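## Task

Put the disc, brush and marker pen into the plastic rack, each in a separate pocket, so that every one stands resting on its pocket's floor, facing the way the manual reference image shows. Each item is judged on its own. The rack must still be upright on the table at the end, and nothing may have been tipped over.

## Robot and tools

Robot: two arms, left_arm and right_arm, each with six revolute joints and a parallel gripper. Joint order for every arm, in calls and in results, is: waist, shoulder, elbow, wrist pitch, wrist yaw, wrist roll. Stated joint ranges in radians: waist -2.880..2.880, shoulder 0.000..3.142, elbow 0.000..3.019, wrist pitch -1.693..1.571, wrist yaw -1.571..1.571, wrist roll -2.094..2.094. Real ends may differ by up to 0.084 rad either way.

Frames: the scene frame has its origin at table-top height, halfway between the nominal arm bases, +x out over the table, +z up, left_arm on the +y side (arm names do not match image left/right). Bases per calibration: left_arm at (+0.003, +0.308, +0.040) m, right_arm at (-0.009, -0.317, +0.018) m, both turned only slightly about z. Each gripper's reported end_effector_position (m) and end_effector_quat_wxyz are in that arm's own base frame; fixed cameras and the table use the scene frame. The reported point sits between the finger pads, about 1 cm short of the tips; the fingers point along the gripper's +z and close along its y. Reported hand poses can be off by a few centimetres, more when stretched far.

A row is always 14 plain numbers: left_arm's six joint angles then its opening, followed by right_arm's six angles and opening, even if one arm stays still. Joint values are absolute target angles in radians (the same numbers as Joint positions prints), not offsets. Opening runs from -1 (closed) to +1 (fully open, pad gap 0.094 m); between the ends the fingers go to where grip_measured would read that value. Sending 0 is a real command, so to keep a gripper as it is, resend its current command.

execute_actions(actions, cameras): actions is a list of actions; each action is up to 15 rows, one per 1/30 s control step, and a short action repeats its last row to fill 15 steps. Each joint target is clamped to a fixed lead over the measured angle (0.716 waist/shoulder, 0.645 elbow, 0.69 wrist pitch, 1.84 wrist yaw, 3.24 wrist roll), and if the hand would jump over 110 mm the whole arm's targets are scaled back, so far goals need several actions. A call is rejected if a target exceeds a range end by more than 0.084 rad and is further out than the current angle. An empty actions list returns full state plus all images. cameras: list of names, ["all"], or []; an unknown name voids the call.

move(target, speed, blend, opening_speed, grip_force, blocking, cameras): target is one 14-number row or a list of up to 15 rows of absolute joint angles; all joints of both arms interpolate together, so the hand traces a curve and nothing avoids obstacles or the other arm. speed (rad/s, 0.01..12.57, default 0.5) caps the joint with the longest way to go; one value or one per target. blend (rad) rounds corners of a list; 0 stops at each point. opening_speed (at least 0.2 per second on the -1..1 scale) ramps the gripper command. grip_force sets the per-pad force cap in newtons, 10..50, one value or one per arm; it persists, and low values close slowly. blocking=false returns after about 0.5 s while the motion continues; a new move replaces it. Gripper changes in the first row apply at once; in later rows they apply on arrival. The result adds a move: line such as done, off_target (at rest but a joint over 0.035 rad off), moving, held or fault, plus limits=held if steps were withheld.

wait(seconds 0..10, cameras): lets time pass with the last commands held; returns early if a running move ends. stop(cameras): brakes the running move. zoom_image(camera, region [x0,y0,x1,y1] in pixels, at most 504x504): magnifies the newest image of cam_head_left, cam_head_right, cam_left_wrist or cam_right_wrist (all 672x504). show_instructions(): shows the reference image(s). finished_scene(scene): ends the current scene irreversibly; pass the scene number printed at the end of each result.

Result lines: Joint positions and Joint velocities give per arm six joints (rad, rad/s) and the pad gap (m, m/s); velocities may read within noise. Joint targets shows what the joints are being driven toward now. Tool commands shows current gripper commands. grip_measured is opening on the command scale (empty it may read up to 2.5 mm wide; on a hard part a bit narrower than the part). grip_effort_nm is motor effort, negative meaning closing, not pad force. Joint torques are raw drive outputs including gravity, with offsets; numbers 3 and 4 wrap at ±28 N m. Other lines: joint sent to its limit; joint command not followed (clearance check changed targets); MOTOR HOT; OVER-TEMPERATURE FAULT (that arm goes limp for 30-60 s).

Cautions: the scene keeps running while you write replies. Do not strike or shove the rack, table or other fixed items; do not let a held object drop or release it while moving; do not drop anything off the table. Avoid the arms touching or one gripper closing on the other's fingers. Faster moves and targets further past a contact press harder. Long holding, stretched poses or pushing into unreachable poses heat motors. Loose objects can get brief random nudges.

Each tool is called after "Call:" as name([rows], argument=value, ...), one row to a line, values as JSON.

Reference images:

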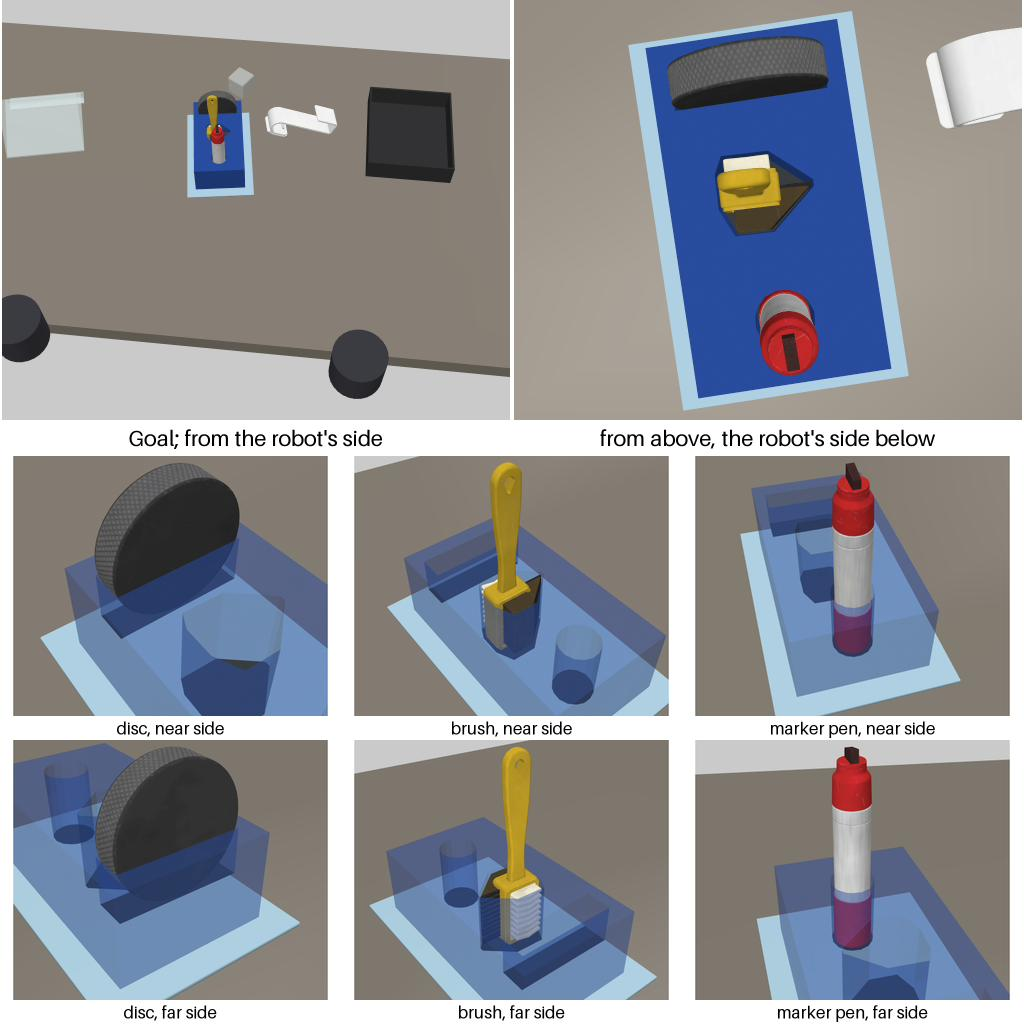

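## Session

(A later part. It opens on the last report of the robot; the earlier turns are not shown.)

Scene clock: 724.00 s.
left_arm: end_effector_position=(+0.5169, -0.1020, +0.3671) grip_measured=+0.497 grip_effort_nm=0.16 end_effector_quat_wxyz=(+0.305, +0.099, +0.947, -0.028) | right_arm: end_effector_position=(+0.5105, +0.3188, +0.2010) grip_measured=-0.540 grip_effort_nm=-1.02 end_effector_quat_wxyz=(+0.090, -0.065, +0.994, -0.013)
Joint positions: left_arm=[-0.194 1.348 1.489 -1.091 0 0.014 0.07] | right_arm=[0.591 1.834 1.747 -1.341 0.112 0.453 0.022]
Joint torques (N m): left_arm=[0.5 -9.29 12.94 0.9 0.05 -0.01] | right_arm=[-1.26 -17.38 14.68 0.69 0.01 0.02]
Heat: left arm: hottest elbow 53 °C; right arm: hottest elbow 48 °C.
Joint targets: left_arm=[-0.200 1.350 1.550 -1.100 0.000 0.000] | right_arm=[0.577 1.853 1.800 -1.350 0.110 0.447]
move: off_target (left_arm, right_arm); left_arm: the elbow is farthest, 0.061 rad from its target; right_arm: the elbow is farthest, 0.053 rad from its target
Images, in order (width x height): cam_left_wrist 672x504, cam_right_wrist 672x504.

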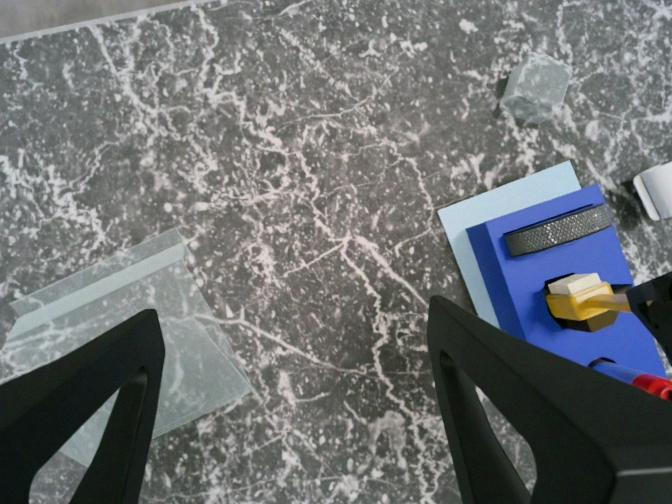

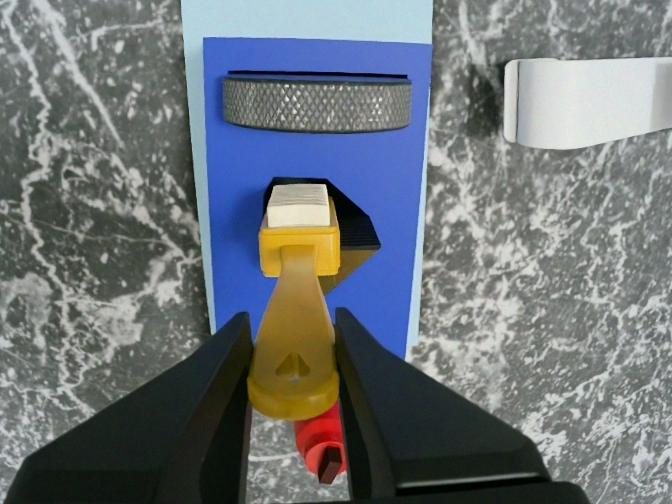

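Call:
move(target=[-0.2,1.35,1.55,-1.1,0,0,0.5,0.577,1.866,1.833,-1.365,0.110,0.447,-1], speed=0.1, cameras=["cam_left_wrist","cam_right_wrist"])

Call:
zoom_image(camera="cam_right_wrist", region=[180, 30, 440, 340])

Call:
zoom_image(camera="cam_left_wrist", region=[535, 260, 645, 345])

Scene clock: 728.27 s.
left_arm: end_effector_position=(+0.5169, -0.1020, +0.3671) grip_measured=+0.497 grip_effort_nm=0.15 end_effector_quat_wxyz=(+0.305, +0.099, +0.947, -0.028) | right_arm: end_effector_position=(+0.5148, +0.3217, +0.2045) grip_measured=-0.540 grip_effort_nm=-1.02 end_effector_quat_wxyz=(+0.089, -0.065, +0.994, -0.013)
Joint positions: left_arm=[-0.194 1.348 1.489 -1.091 0 0.014 0.07] | right_arm=[0.591 1.848 1.777 -1.358 0.112 0.453 0.022]
Joint torques (N m): left_arm=[0.62 -9.41 12.94 0.9 0.05 -0.02] | right_arm=[-0.38 -17.67 14.83 0.47 -0.01 0.02]
Heat: left arm: hottest elbow 53 °C; right arm: hottest elbow 49 °C.
Joint targets: left_arm=[-0.200 1.350 1.550 -1.100 0.000 0.000] | right_arm=[0.577 1.866 1.833 -1.365 0.110 0.447]
move: off_target (left_arm, right_arm); left_arm: the elbow is farthest, 0.061 rad from its target; right_arm: the elbow is farthest, 0.056 rad from its target
Images, in order (width x height): cam_left_wrist 672x504, cam_right_wrist 672x504.

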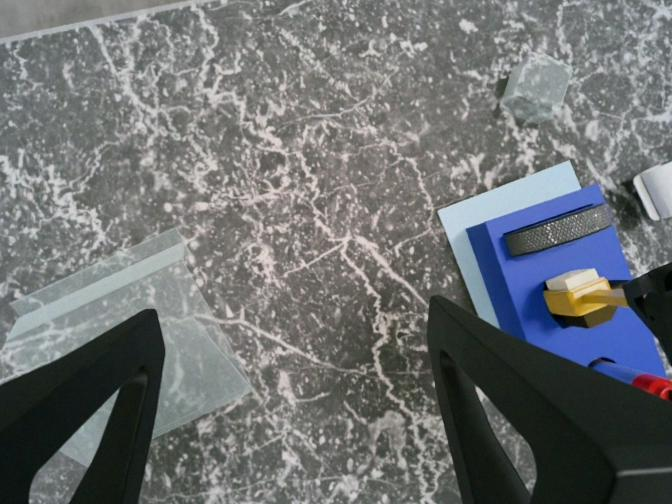

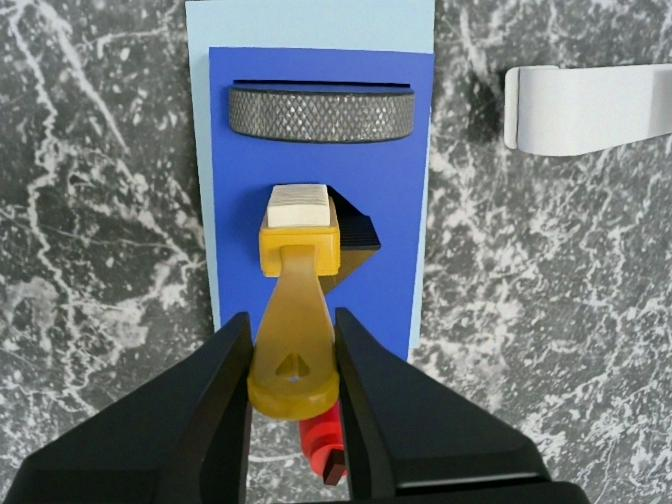

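Scaled by 1.626 from the camera's 672x504 image, which has a finer 960x720 frame.

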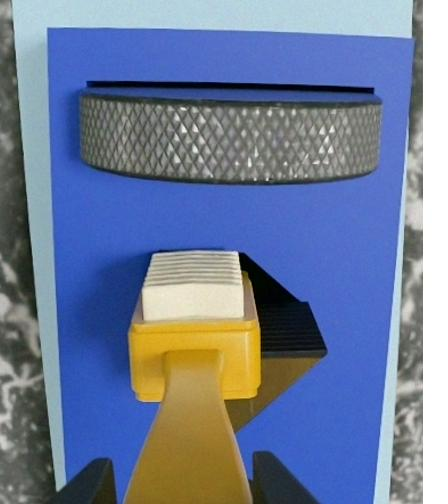

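Scaled by 4.582 from the camera's 672x504 image, which has a finer 960x720 frame.

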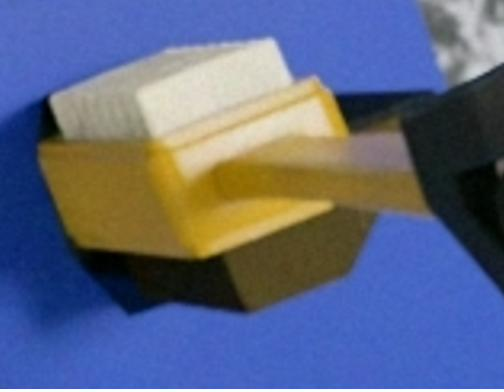

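Call:
move(target=[-0.2,1.35,1.55,-1.1,0,0,0.5,0.573,1.835,1.757,-1.335,0.110,0.447,-1], speed=0.1, cameras=["cam_left_wrist","cam_right_wrist"])

Call:
zoom_image(camera="cam_right_wrist", region=[180, 30, 440, 340])

Call:
zoom_image(camera="cam_left_wrist", region=[535, 260, 645, 345])

Scene clock: 734.43 s.
left_arm: end_effector_position=(+0.5169, -0.1020, +0.3671) grip_measured=+0.497 grip_effort_nm=0.16 end_effector_quat_wxyz=(+0.305, +0.099, +0.947, -0.028) | right_arm: end_effector_position=(+0.5135, +0.3195, +0.1991) grip_measured=-0.540 grip_effort_nm=-1.02 end_effector_quat_wxyz=(+0.088, -0.064, +0.994, -0.014)
Joint positions: left_arm=[-0.194 1.348 1.489 -1.091 0 0.014 0.07] | right_arm=[0.589 1.845 1.759 -1.346 0.112 0.453 0.022]
Joint torques (N m): left_arm=[0.5 -9.35 12.96 0.85 0.06 -0.03] | right_arm=[-0.97 -20.54 10.26 1.33 0.01 0.01]
Heat: left arm: hottest elbow 53 °C; right arm: hottest elbow 50 °C.
Joint targets: left_arm=[-0.200 1.350 1.550 -1.100 0.000 0.000] | right_arm=[0.573 1.835 1.757 -1.335 0.110 0.447]
move: off_target (left_arm); left_arm: the elbow is farthest, 0.061 rad from its target
Images, in order (width x height): cam_left_wrist 672x504, cam_right_wrist 672x504.

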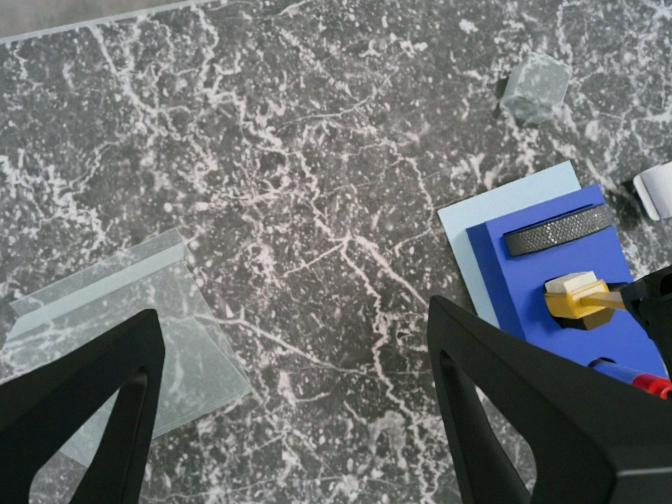

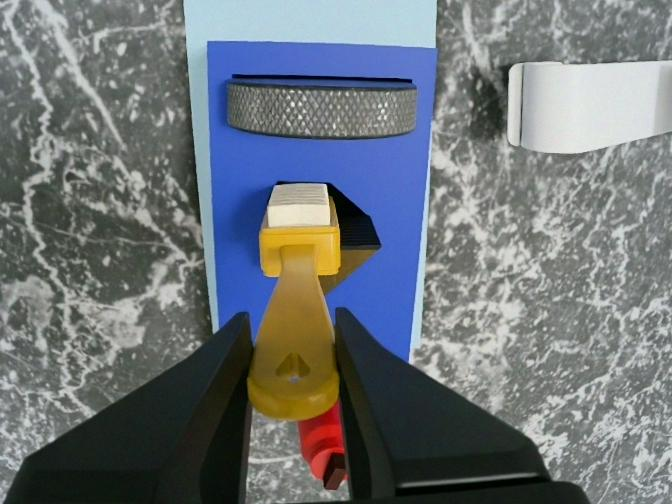

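Scaled by 1.626 from the camera's 672x504 image, which has a finer 960x720 frame.

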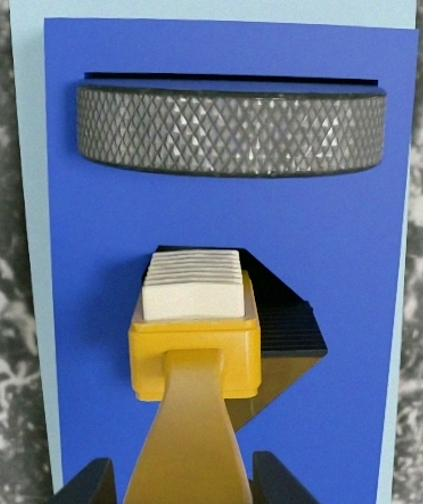

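Scaled by 4.582 from the camera's 672x504 image, which has a finer 960x720 frame.

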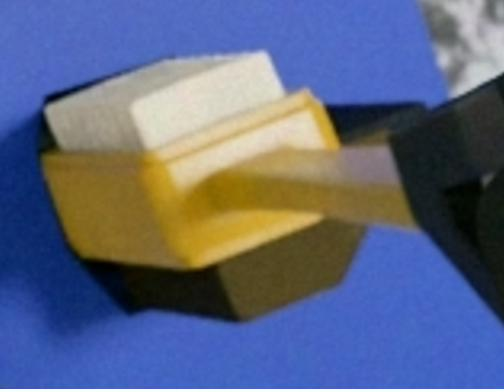

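Call:
move([
  [-0.2,1.35,1.55,-1.1,0,0,0.5,0.567,1.835,1.765,-1.338,0.110,0.447,-1],
  [-0.2,1.35,1.55,-1.1,0,0,0.5,0.567,1.835,1.728,-1.304,0.110,0.447,-1],
], speed=0.1, cameras=["cam_left_wrist","cam_right_wrist"])

Call:
zoom_image(camera="cam_right_wrist", region=[180, 30, 440, 340])

Call:
zoom_image(camera="cam_left_wrist", region=[535, 260, 645, 345])

Scene clock: 741.20 s.
left_arm: end_effector_position=(+0.5169, -0.1020, +0.3671) grip_measured=+0.497 grip_effort_nm=0.15 end_effector_quat_wxyz=(+0.305, +0.099, +0.947, -0.028) | right_arm: end_effector_position=(+0.5137, +0.3169, +0.1991) grip_measured=-0.540 grip_effort_nm=-1.02 end_effector_quat_wxyz=(+0.095, -0.062, +0.994, -0.010)
Joint positions: left_arm=[-0.194 1.348 1.489 -1.091 0 0.014 0.07] | right_arm=[0.586 1.831 1.737 -1.322 0.112 0.453 0.022]
Joint torques (N m): left_arm=[0.5 -9.41 12.94 0.81 0.04 -0.03] | right_arm=[-0.79 -18.55 9.32 1.59 0.04 0.03]
Heat: left arm: hottest elbow 54 °C; right arm: hottest elbow 50 °C.
Joint targets: left_arm=[-0.200 1.350 1.550 -1.100 0.000 0.000] | right_arm=[0.567 1.835 1.728 -1.304 0.110 0.447]
move: off_target (left_arm); left_arm: the elbow is farthest, 0.061 rad from its target
Images, in order (width x height): cam_left_wrist 672x504, cam_right_wrist 672x504.

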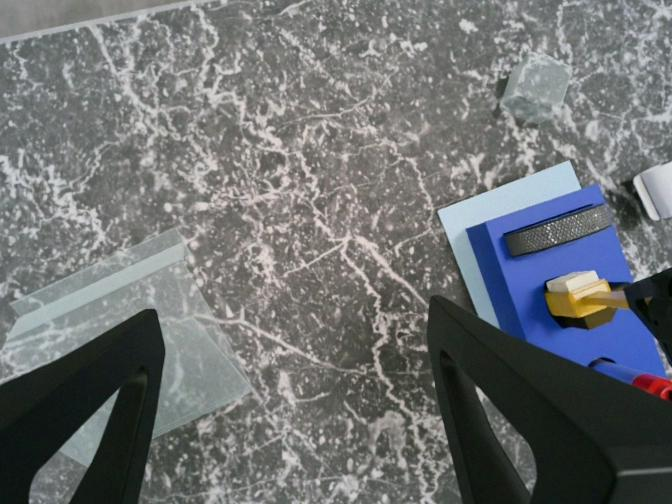

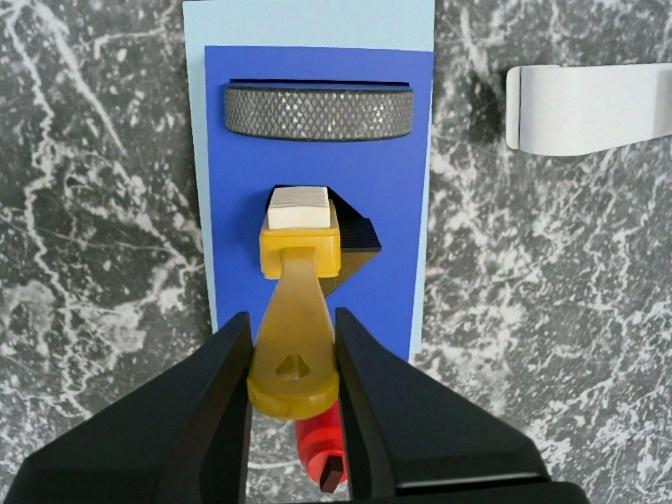

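Scaled by 1.626 from the camera's 672x504 image, which has a finer 960x720 frame.

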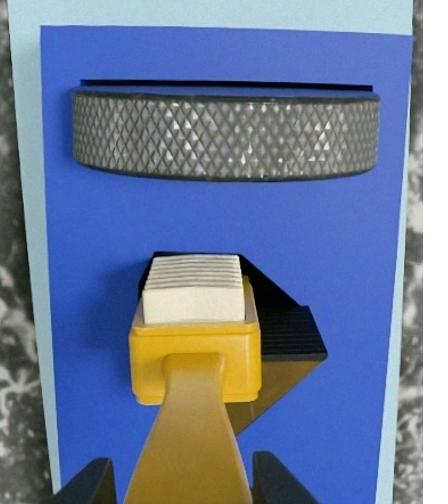

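Scaled by 4.582 from the camera's 672x504 image, which has a finer 960x720 frame.

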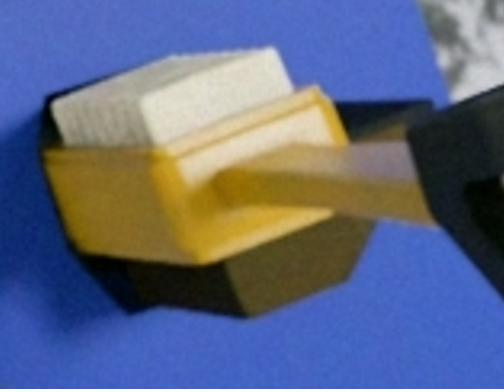

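Call:
zoom_image(camera="cam_left_wrist", region=[538, 264, 598, 340])

Call:
zoom_image(camera="cam_right_wrist", region=[250, 170, 390, 300])

Call:
show_instructions()

Scaled by 6.632 from the camera's 672x504 image, which has a finer 960x720 frame.

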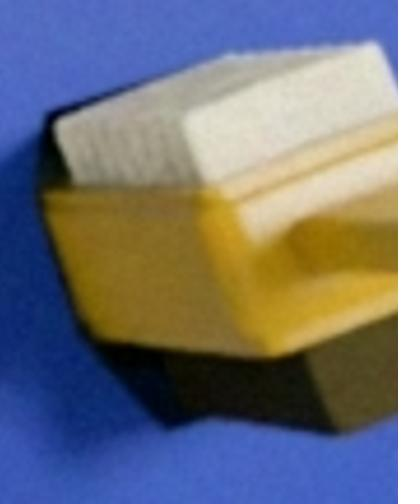

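Scaled by 3.600 from the camera's 672x504 image, which has a finer 960x720 frame.

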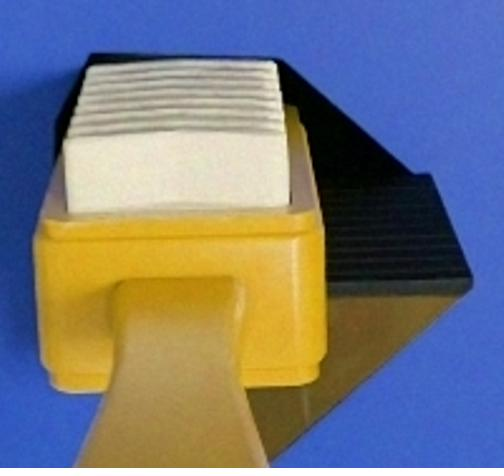

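Reference images for this scene: manual.

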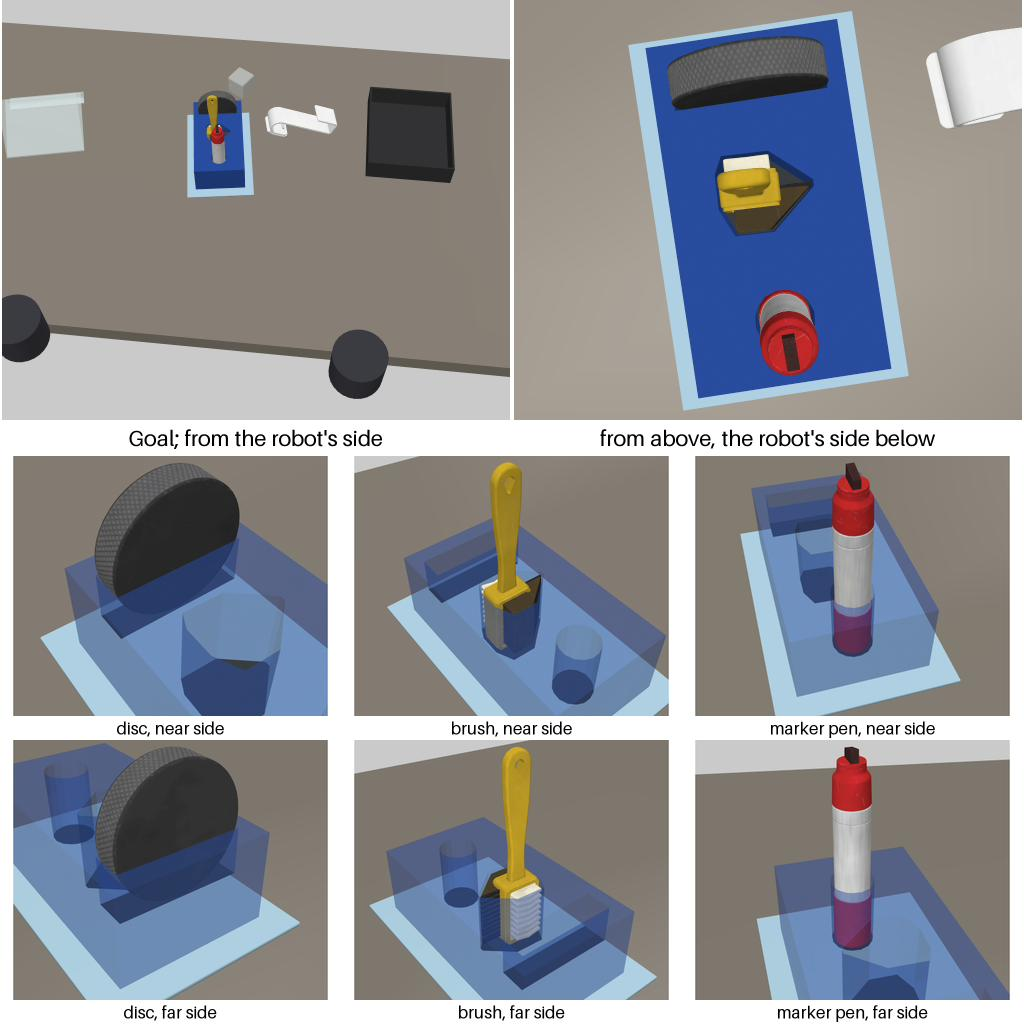

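Call:
move(target=[-0.2,1.35,1.55,-1.1,0,0,0.5,0.566,1.840,1.80,-1.346,0.110,0.51,-1], speed=0.1, cameras=["cam_left_wrist","cam_right_wrist"])

Call:
zoom_image(camera="cam_right_wrist", region=[250, 170, 390, 300])

Call:
zoom_image(camera="cam_left_wrist", region=[535, 260, 645, 345])

Scene clock: 764.07 s.
left_arm: end_effector_position=(+0.5169, -0.1020, +0.3671) grip_measured=+0.497 grip_effort_nm=0.15 end_effector_quat_wxyz=(+0.305, +0.099, +0.947, -0.028) | right_arm: end_effector_position=(+0.5137, +0.3147, +0.2024) grip_measured=-0.540 grip_effort_nm=-1.02 end_effector_quat_wxyz=(+0.092, -0.037, +0.995, -0.010)
Joint positions: left_arm=[-0.194 1.348 1.489 -1.091 0 0.014 0.07] | right_arm=[0.583 1.831 1.746 -1.337 0.112 0.501 0.022]
Joint torques (N m): left_arm=[0.62 -9.41 12.92 0.83 0.05 -0.03] | right_arm=[-0.62 -18.32 14.61 0.43 0 0.14]
Heat: left arm: hottest elbow 54 °C; right arm: hottest elbow 48 °C.
Joint targets: left_arm=[-0.200 1.350 1.550 -1.100 0.000 0.000] | right_arm=[0.566 1.840 1.800 -1.346 0.110 0.510]
move: off_target (left_arm, right_arm); left_arm: the elbow is farthest, 0.061 rad from its target; right_arm: the elbow is farthest, 0.054 rad from its target
Images, in order (width x height): cam_left_wrist 672x504, cam_right_wrist 672x504.

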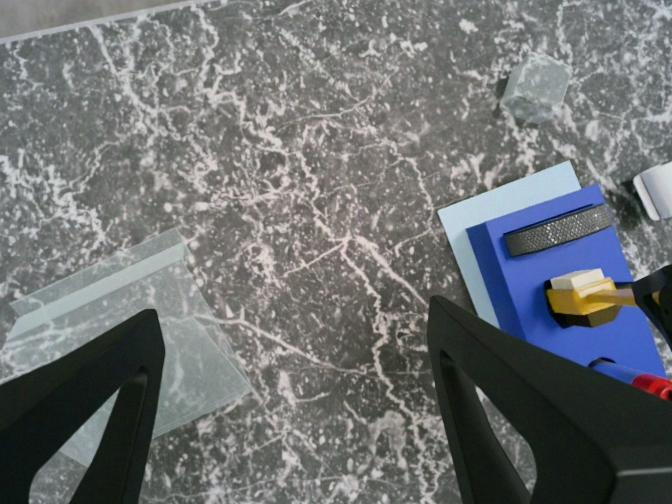

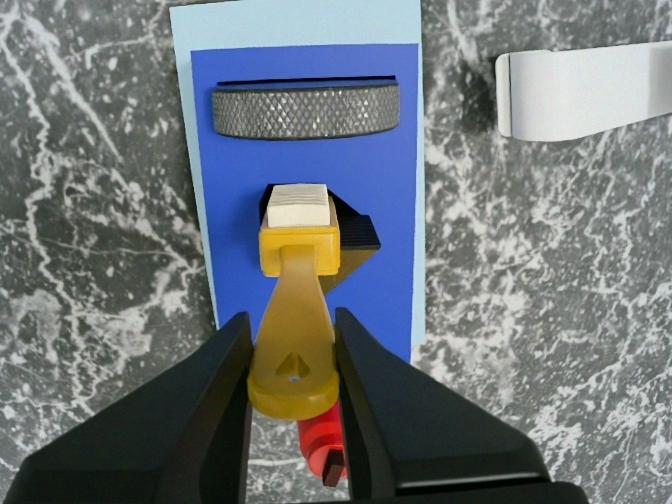

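Scaled by 3.600 from the camera's 672x504 image, which has a finer 960x720 frame.

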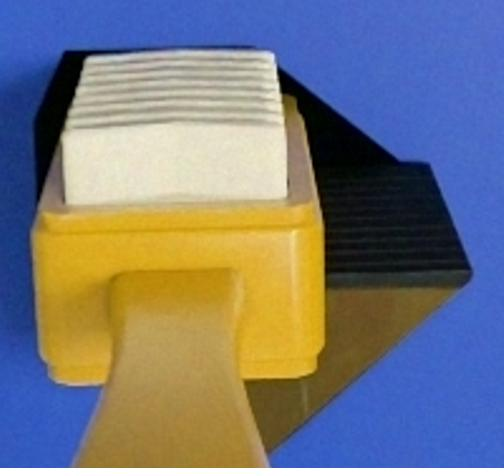

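Scaled by 4.582 from the camera's 672x504 image, which has a finer 960x720 frame.

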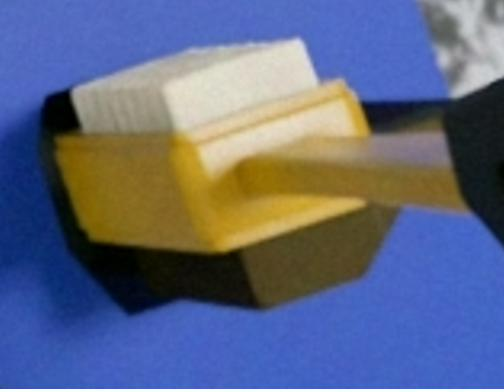

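Call:
move([
  [-0.2,1.35,1.55,-1.1,0,0,0.5,0.600,1.840,1.80,-1.346,0.110,0.51,-1],
  [-0.2,1.35,1.55,-1.1,0,0,0.5,0.600,1.838,1.72,-1.30,0.110,0.51,-1],
], speed=0.1, cameras=["cam_left_wrist","cam_right_wrist"])

Call:
zoom_image(camera="cam_right_wrist", region=[250, 170, 390, 300])

Call:
zoom_image(camera="cam_left_wrist", region=[535, 260, 645, 345])

Scene clock: 772.17 s.
left_arm: end_effector_position=(+0.5169, -0.1020, +0.3671) grip_measured=+0.497 grip_effort_nm=0.15 end_effector_quat_wxyz=(+0.305, +0.099, +0.947, -0.028) | right_arm: end_effector_position=(+0.5154, +0.3163, +0.1995) grip_measured=-0.540 grip_effort_nm=-1.02 end_effector_quat_wxyz=(+0.098, -0.036, +0.994, -0.006)
Joint positions: left_arm=[-0.194 1.348 1.489 -1.091 0 0.014 0.07] | right_arm=[0.583 1.829 1.734 -1.313 0.112 0.502 0.022]
Joint torques (N m): left_arm=[0.56 -9.29 12.96 0.83 0.05 -0.01] | right_arm=[2.37 -18.2 9.03 1.31 0 0.14]
Heat: left arm: hottest elbow 54 °C; right arm: hottest elbow 49 °C.
Joint targets: left_arm=[-0.200 1.350 1.550 -1.100 0.000 0.000] | right_arm=[0.600 1.838 1.720 -1.300 0.110 0.510]
move: off_target (left_arm); left_arm: the elbow is farthest, 0.061 rad from its target
Images, in order (width x height): cam_left_wrist 672x504, cam_right_wrist 672x504.

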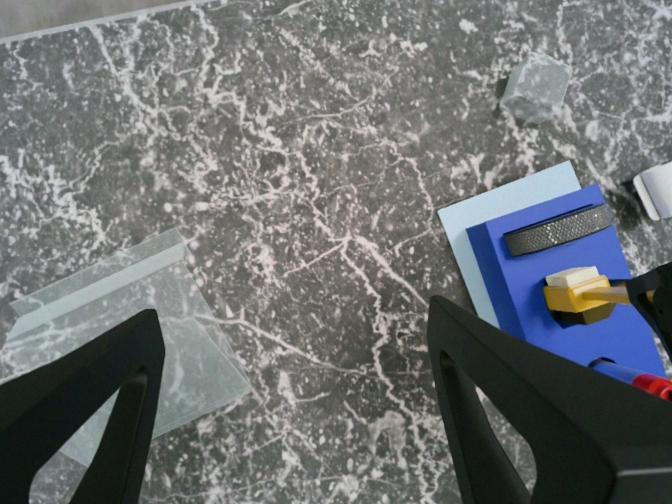

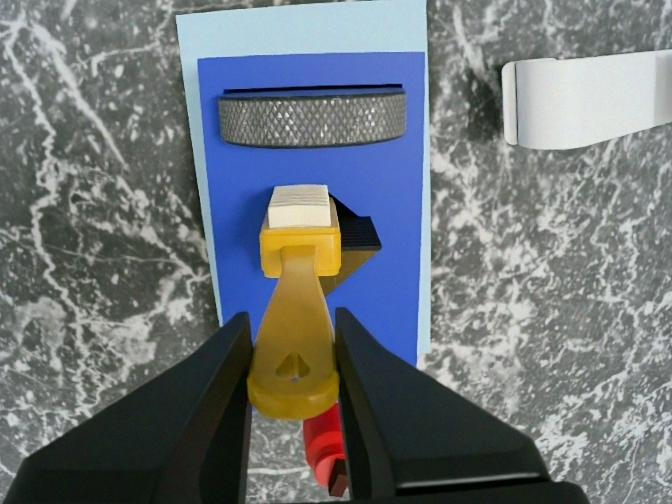

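Scaled by 3.600 from the camera's 672x504 image, which has a finer 960x720 frame.

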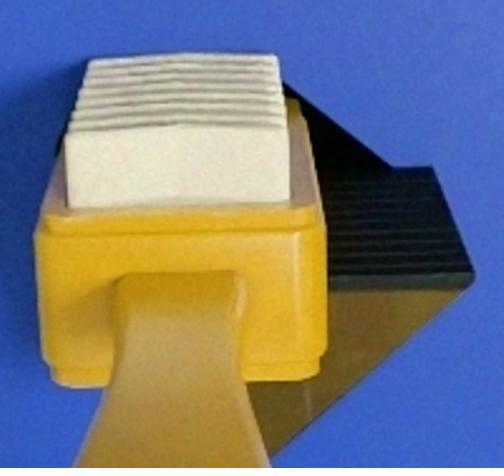

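Scaled by 4.582 from the camera's 672x504 image, which has a finer 960x720 frame.

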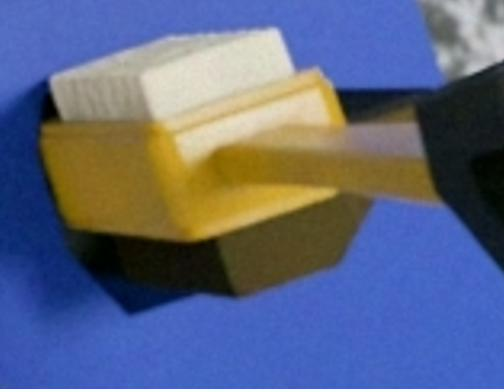

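Call:
move(target=[-0.2,1.35,1.55,-1.1,0,0,0.5,0.604,1.850,1.809,-1.366,0.110,0.51,-1], speed=0.1, cameras=["cam_left_wrist","cam_right_wrist"])

Call:
zoom_image(camera="cam_right_wrist", region=[250, 170, 390, 300])

Call:
zoom_image(camera="cam_left_wrist", region=[535, 260, 645, 345])

Scene clock: 782.33 s.
left_arm: end_effector_position=(+0.5169, -0.1020, +0.3671) grip_measured=+0.497 grip_effort_nm=0.16 end_effector_quat_wxyz=(+0.305, +0.099, +0.947, -0.028) | right_arm: end_effector_position=(+0.5104, +0.3160, +0.2039) grip_measured=-0.540 grip_effort_nm=-1.02 end_effector_quat_wxyz=(+0.087, -0.039, +0.995, -0.013)
Joint positions: left_arm=[-0.194 1.348 1.489 -1.091 0 0.014 0.07] | right_arm=[0.588 1.834 1.756 -1.357 0.112 0.502 0.022]
Joint torques (N m): left_arm=[0.44 -9.41 12.94 0.88 0.05 -0.01] | right_arm=[2.67 -17.08 14.82 0.44 0 0.14]
Heat: left arm: hottest elbow 54 °C; right arm: hottest elbow 48 °C.
Joint targets: left_arm=[-0.200 1.350 1.550 -1.100 0.000 0.000] | right_arm=[0.604 1.850 1.809 -1.366 0.110 0.510]
move: off_target (left_arm, right_arm); left_arm: the elbow is farthest, 0.061 rad from its target; right_arm: the elbow is farthest, 0.053 rad from its target
Images, in order (width x height): cam_left_wrist 672x504, cam_right_wrist 672x504.

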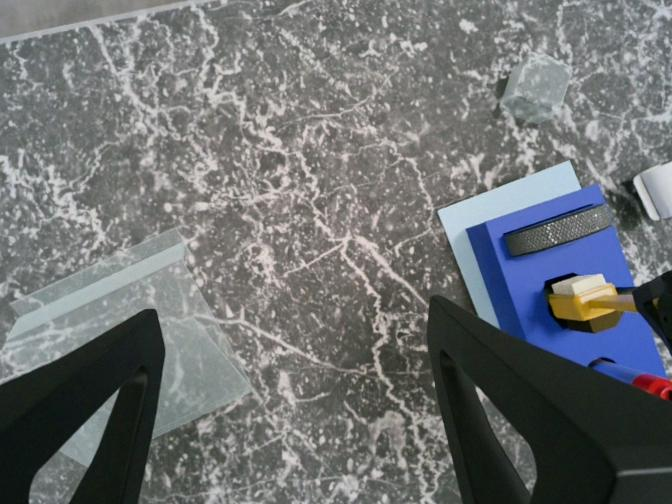

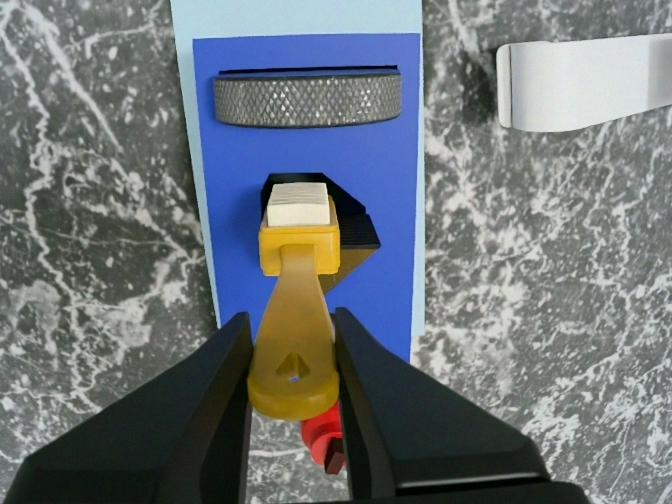

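Scaled by 3.600 from the camera's 672x504 image, which has a finer 960x720 frame.

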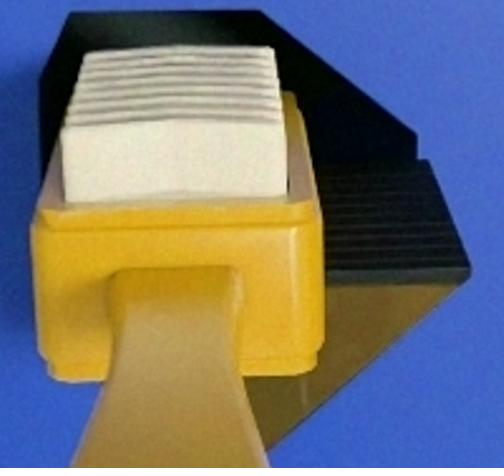

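Scaled by 4.582 from the camera's 672x504 image, which has a finer 960x720 frame.

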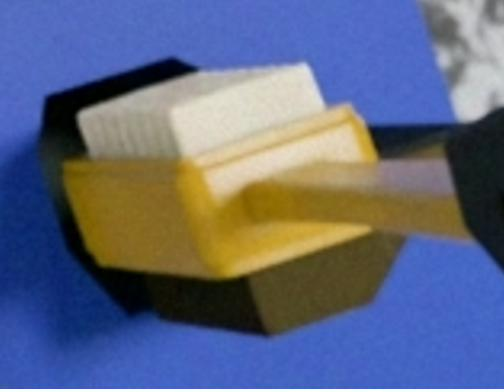

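Call:
move([
  [-0.2,1.35,1.55,-1.1,0,0,0.5,0.604,1.862,1.823,-1.370,0.110,0.51,-1],
  [-0.2,1.35,1.55,-1.1,0,0,0.5,0.604,1.864,1.737,-1.318,0.110,0.51,-1],
], speed=0.1, cameras=["cam_left_wrist","cam_right_wrist"])

Call:
zoom_image(camera="cam_right_wrist", region=[250, 170, 390, 300])

Call:
zoom_image(camera="cam_left_wrist", region=[535, 260, 645, 345])

Scene clock: 790.70 s.
left_arm: end_effector_position=(+0.5169, -0.1020, +0.3671) grip_measured=+0.497 grip_effort_nm=0.15 end_effector_quat_wxyz=(+0.305, +0.099, +0.947, -0.028) | right_arm: end_effector_position=(+0.5148, +0.3190, +0.1987) grip_measured=-0.540 grip_effort_nm=-1.02 end_effector_quat_wxyz=(+0.091, -0.039, +0.995, -0.010)
Joint positions: left_arm=[-0.194 1.348 1.489 -1.091 0 0.014 0.07] | right_arm=[0.588 1.843 1.755 -1.337 0.112 0.502 0.022]
Joint torques (N m): left_arm=[0.44 -9.29 12.9 0.9 0.06 -0.02] | right_arm=[2.55 -17.2 8.73 1.58 -0.01 0.18]
Heat: left arm: hottest elbow 54 °C; right arm: hottest elbow 48 °C.
Joint targets: left_arm=[-0.200 1.350 1.550 -1.100 0.000 0.000] | right_arm=[0.604 1.864 1.737 -1.318 0.110 0.510]
move: off_target (left_arm); left_arm: the elbow is farthest, 0.061 rad from its target
Images, in order (width x height): cam_left_wrist 672x504, cam_right_wrist 672x504.

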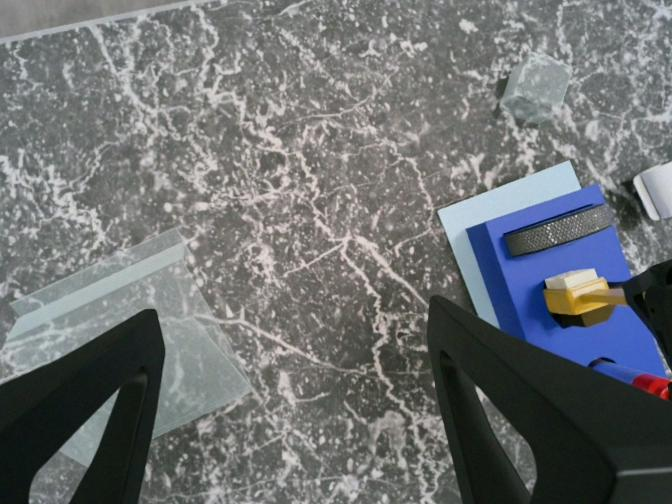

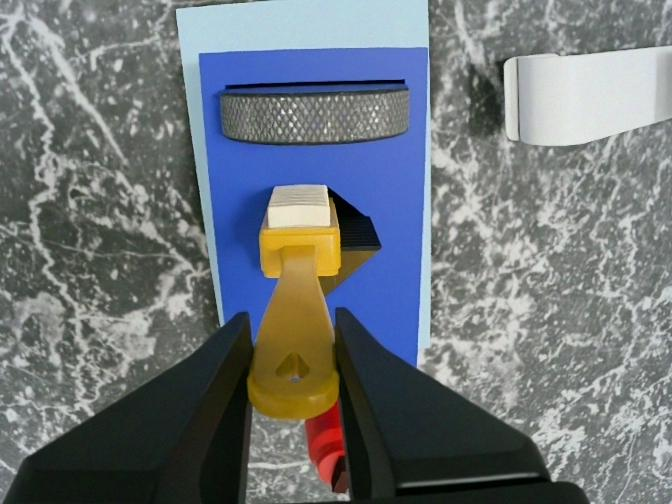

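Scaled by 3.600 from the camera's 672x504 image, which has a finer 960x720 frame.

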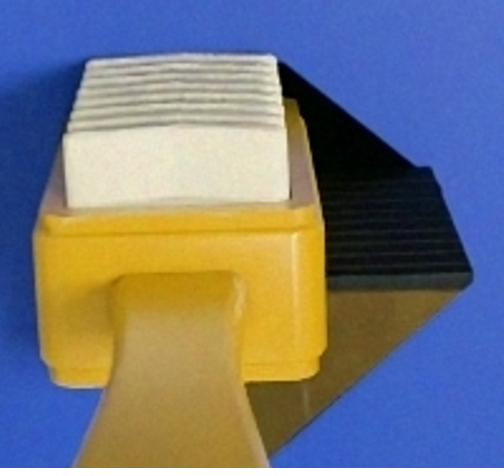

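Scaled by 4.582 from the camera's 672x504 image, which has a finer 960x720 frame.

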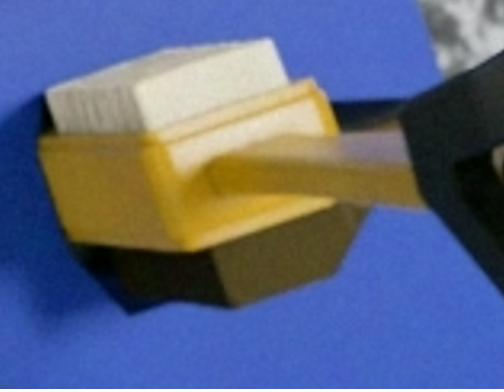

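Call:
move([
  [-0.2,1.35,1.55,-1.1,0,0,0.5,0.604,1.828,1.803,-1.356,0.110,0.51,-1],
  [-0.2,1.35,1.55,-1.1,0,0,0.5,0.604,1.834,1.728,-1.31,0.110,0.51,-1],
], speed=0.1, cameras=["cam_left_wrist","cam_right_wrist"])

Call:
zoom_image(camera="cam_right_wrist", region=[250, 170, 390, 300])

Call:
zoom_image(camera="cam_left_wrist", region=[535, 260, 645, 345])

Scene clock: 797.33 s.
left_arm: end_effector_position=(+0.5169, -0.1020, +0.3671) grip_measured=+0.497 grip_effort_nm=0.15 end_effector_quat_wxyz=(+0.305, +0.099, +0.947, -0.028) | right_arm: end_effector_position=(+0.5118, +0.3169, +0.1893) grip_measured=-0.540 grip_effort_nm=-1.02 end_effector_quat_wxyz=(+0.087, -0.039, +0.995, -0.012)
Joint positions: left_arm=[-0.194 1.348 1.489 -1.091 0 0.014 0.07] | right_arm=[0.588 1.841 1.727 -1.32 0.112 0.502 0.022]
Joint torques (N m): left_arm=[0.67 -9.23 12.96 0.9 0.06 -0.01] | right_arm=[2.26 -19.9 10.28 1.11 0 0.17]
Heat: left arm: hottest elbow 54 °C; right arm: hottest elbow 48 °C.
Joint targets: left_arm=[-0.200 1.350 1.550 -1.100 0.000 0.000] | right_arm=[0.604 1.834 1.728 -1.310 0.110 0.510]
move: off_target (left_arm); left_arm: the elbow is farthest, 0.061 rad from its target
Images, in order (width x height): cam_left_wrist 672x504, cam_right_wrist 672x504.

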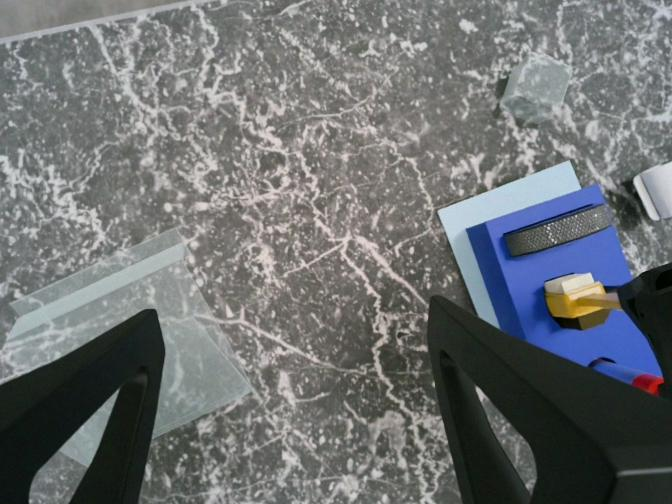

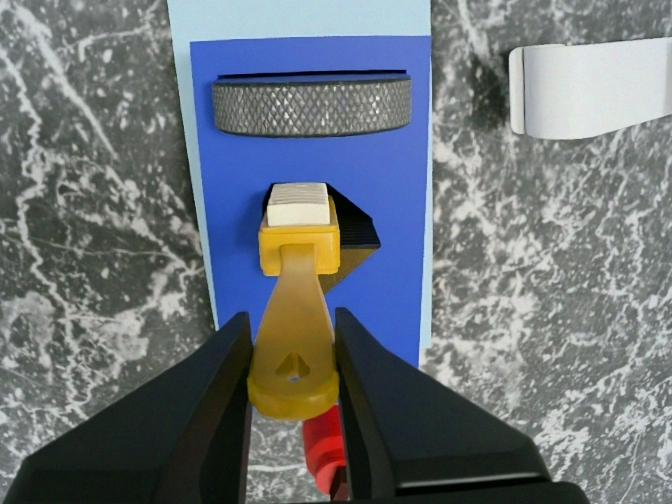

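Scaled by 3.600 from the camera's 672x504 image, which has a finer 960x720 frame.

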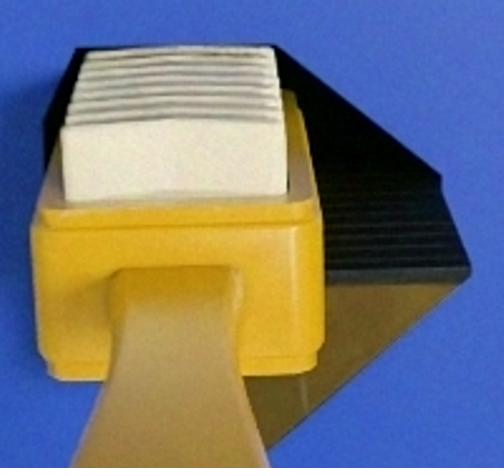

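Scaled by 4.582 from the camera's 672x504 image, which has a finer 960x720 frame.

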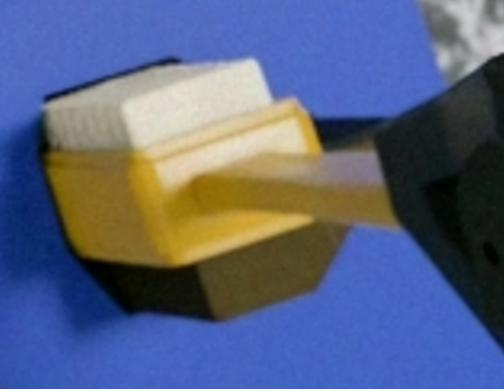

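Call:
move([
  [-0.2,1.35,1.55,-1.1,0,0,0.5,0.604,1.857,1.703,-1.282,0.110,0.51,-1],
  [-0.2,1.35,1.55,-1.1,0,0,0.5,0.604,1.865,1.678,-1.252,0.110,0.51,-1],
], speed=0.1, cameras=["cam_left_wrist","cam_right_wrist"])

Call:
zoom_image(camera="cam_right_wrist", region=[250, 170, 390, 300])

Call:
zoom_image(camera="cam_left_wrist", region=[535, 260, 645, 345])

Scene clock: 805.53 s.
left_arm: end_effector_position=(+0.5169, -0.1020, +0.3671) grip_measured=+0.497 grip_effort_nm=0.15 end_effector_quat_wxyz=(+0.305, +0.099, +0.947, -0.028) | right_arm: end_effector_position=(+0.5119, +0.3170, +0.1659) grip_measured=-0.540 grip_effort_nm=-1.02 end_effector_quat_wxyz=(+0.088, -0.039, +0.995, -0.012)
Joint positions: left_arm=[-0.194 1.348 1.489 -1.091 0 0.014 0.07] | right_arm=[0.588 1.85 1.677 -1.26 0.112 0.502 0.022]
Joint torques (N m): left_arm=[0.5 -9.52 12.93 0.83 0.05 -0.03] | right_arm=[2.26 -18.26 10.15 0.98 0.02 0.17]
Heat: left arm: hottest elbow 55 °C; right arm: hottest elbow 47 °C.
Joint targets: left_arm=[-0.200 1.350 1.550 -1.100 0.000 0.000] | right_arm=[0.604 1.865 1.678 -1.252 0.110 0.510]
move: off_target (left_arm); left_arm: the elbow is farthest, 0.061 rad from its target
Images, in order (width x height): cam_left_wrist 672x504, cam_right_wrist 672x504.

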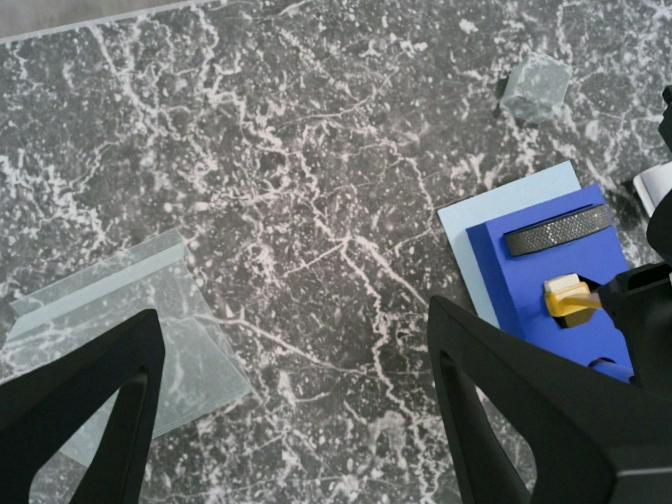

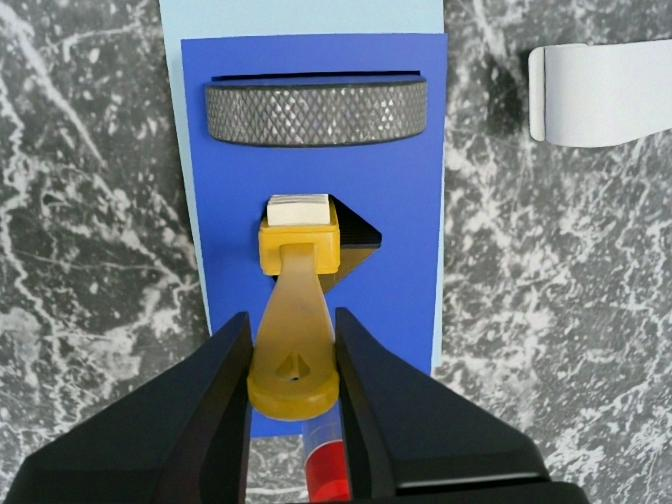

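Scaled by 3.600 from the camera's 672x504 image, which has a finer 960x720 frame.

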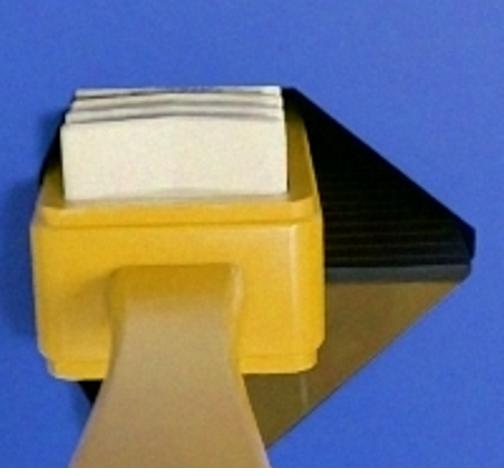

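Scaled by 4.582 from the camera's 672x504 image, which has a finer 960x720 frame.

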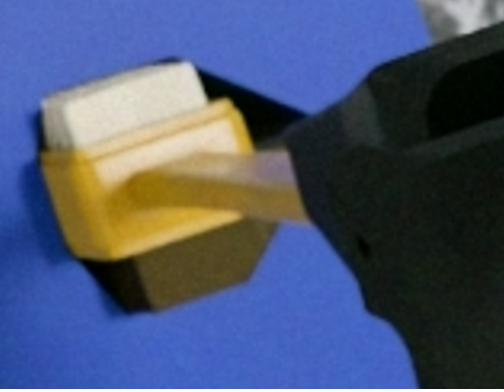

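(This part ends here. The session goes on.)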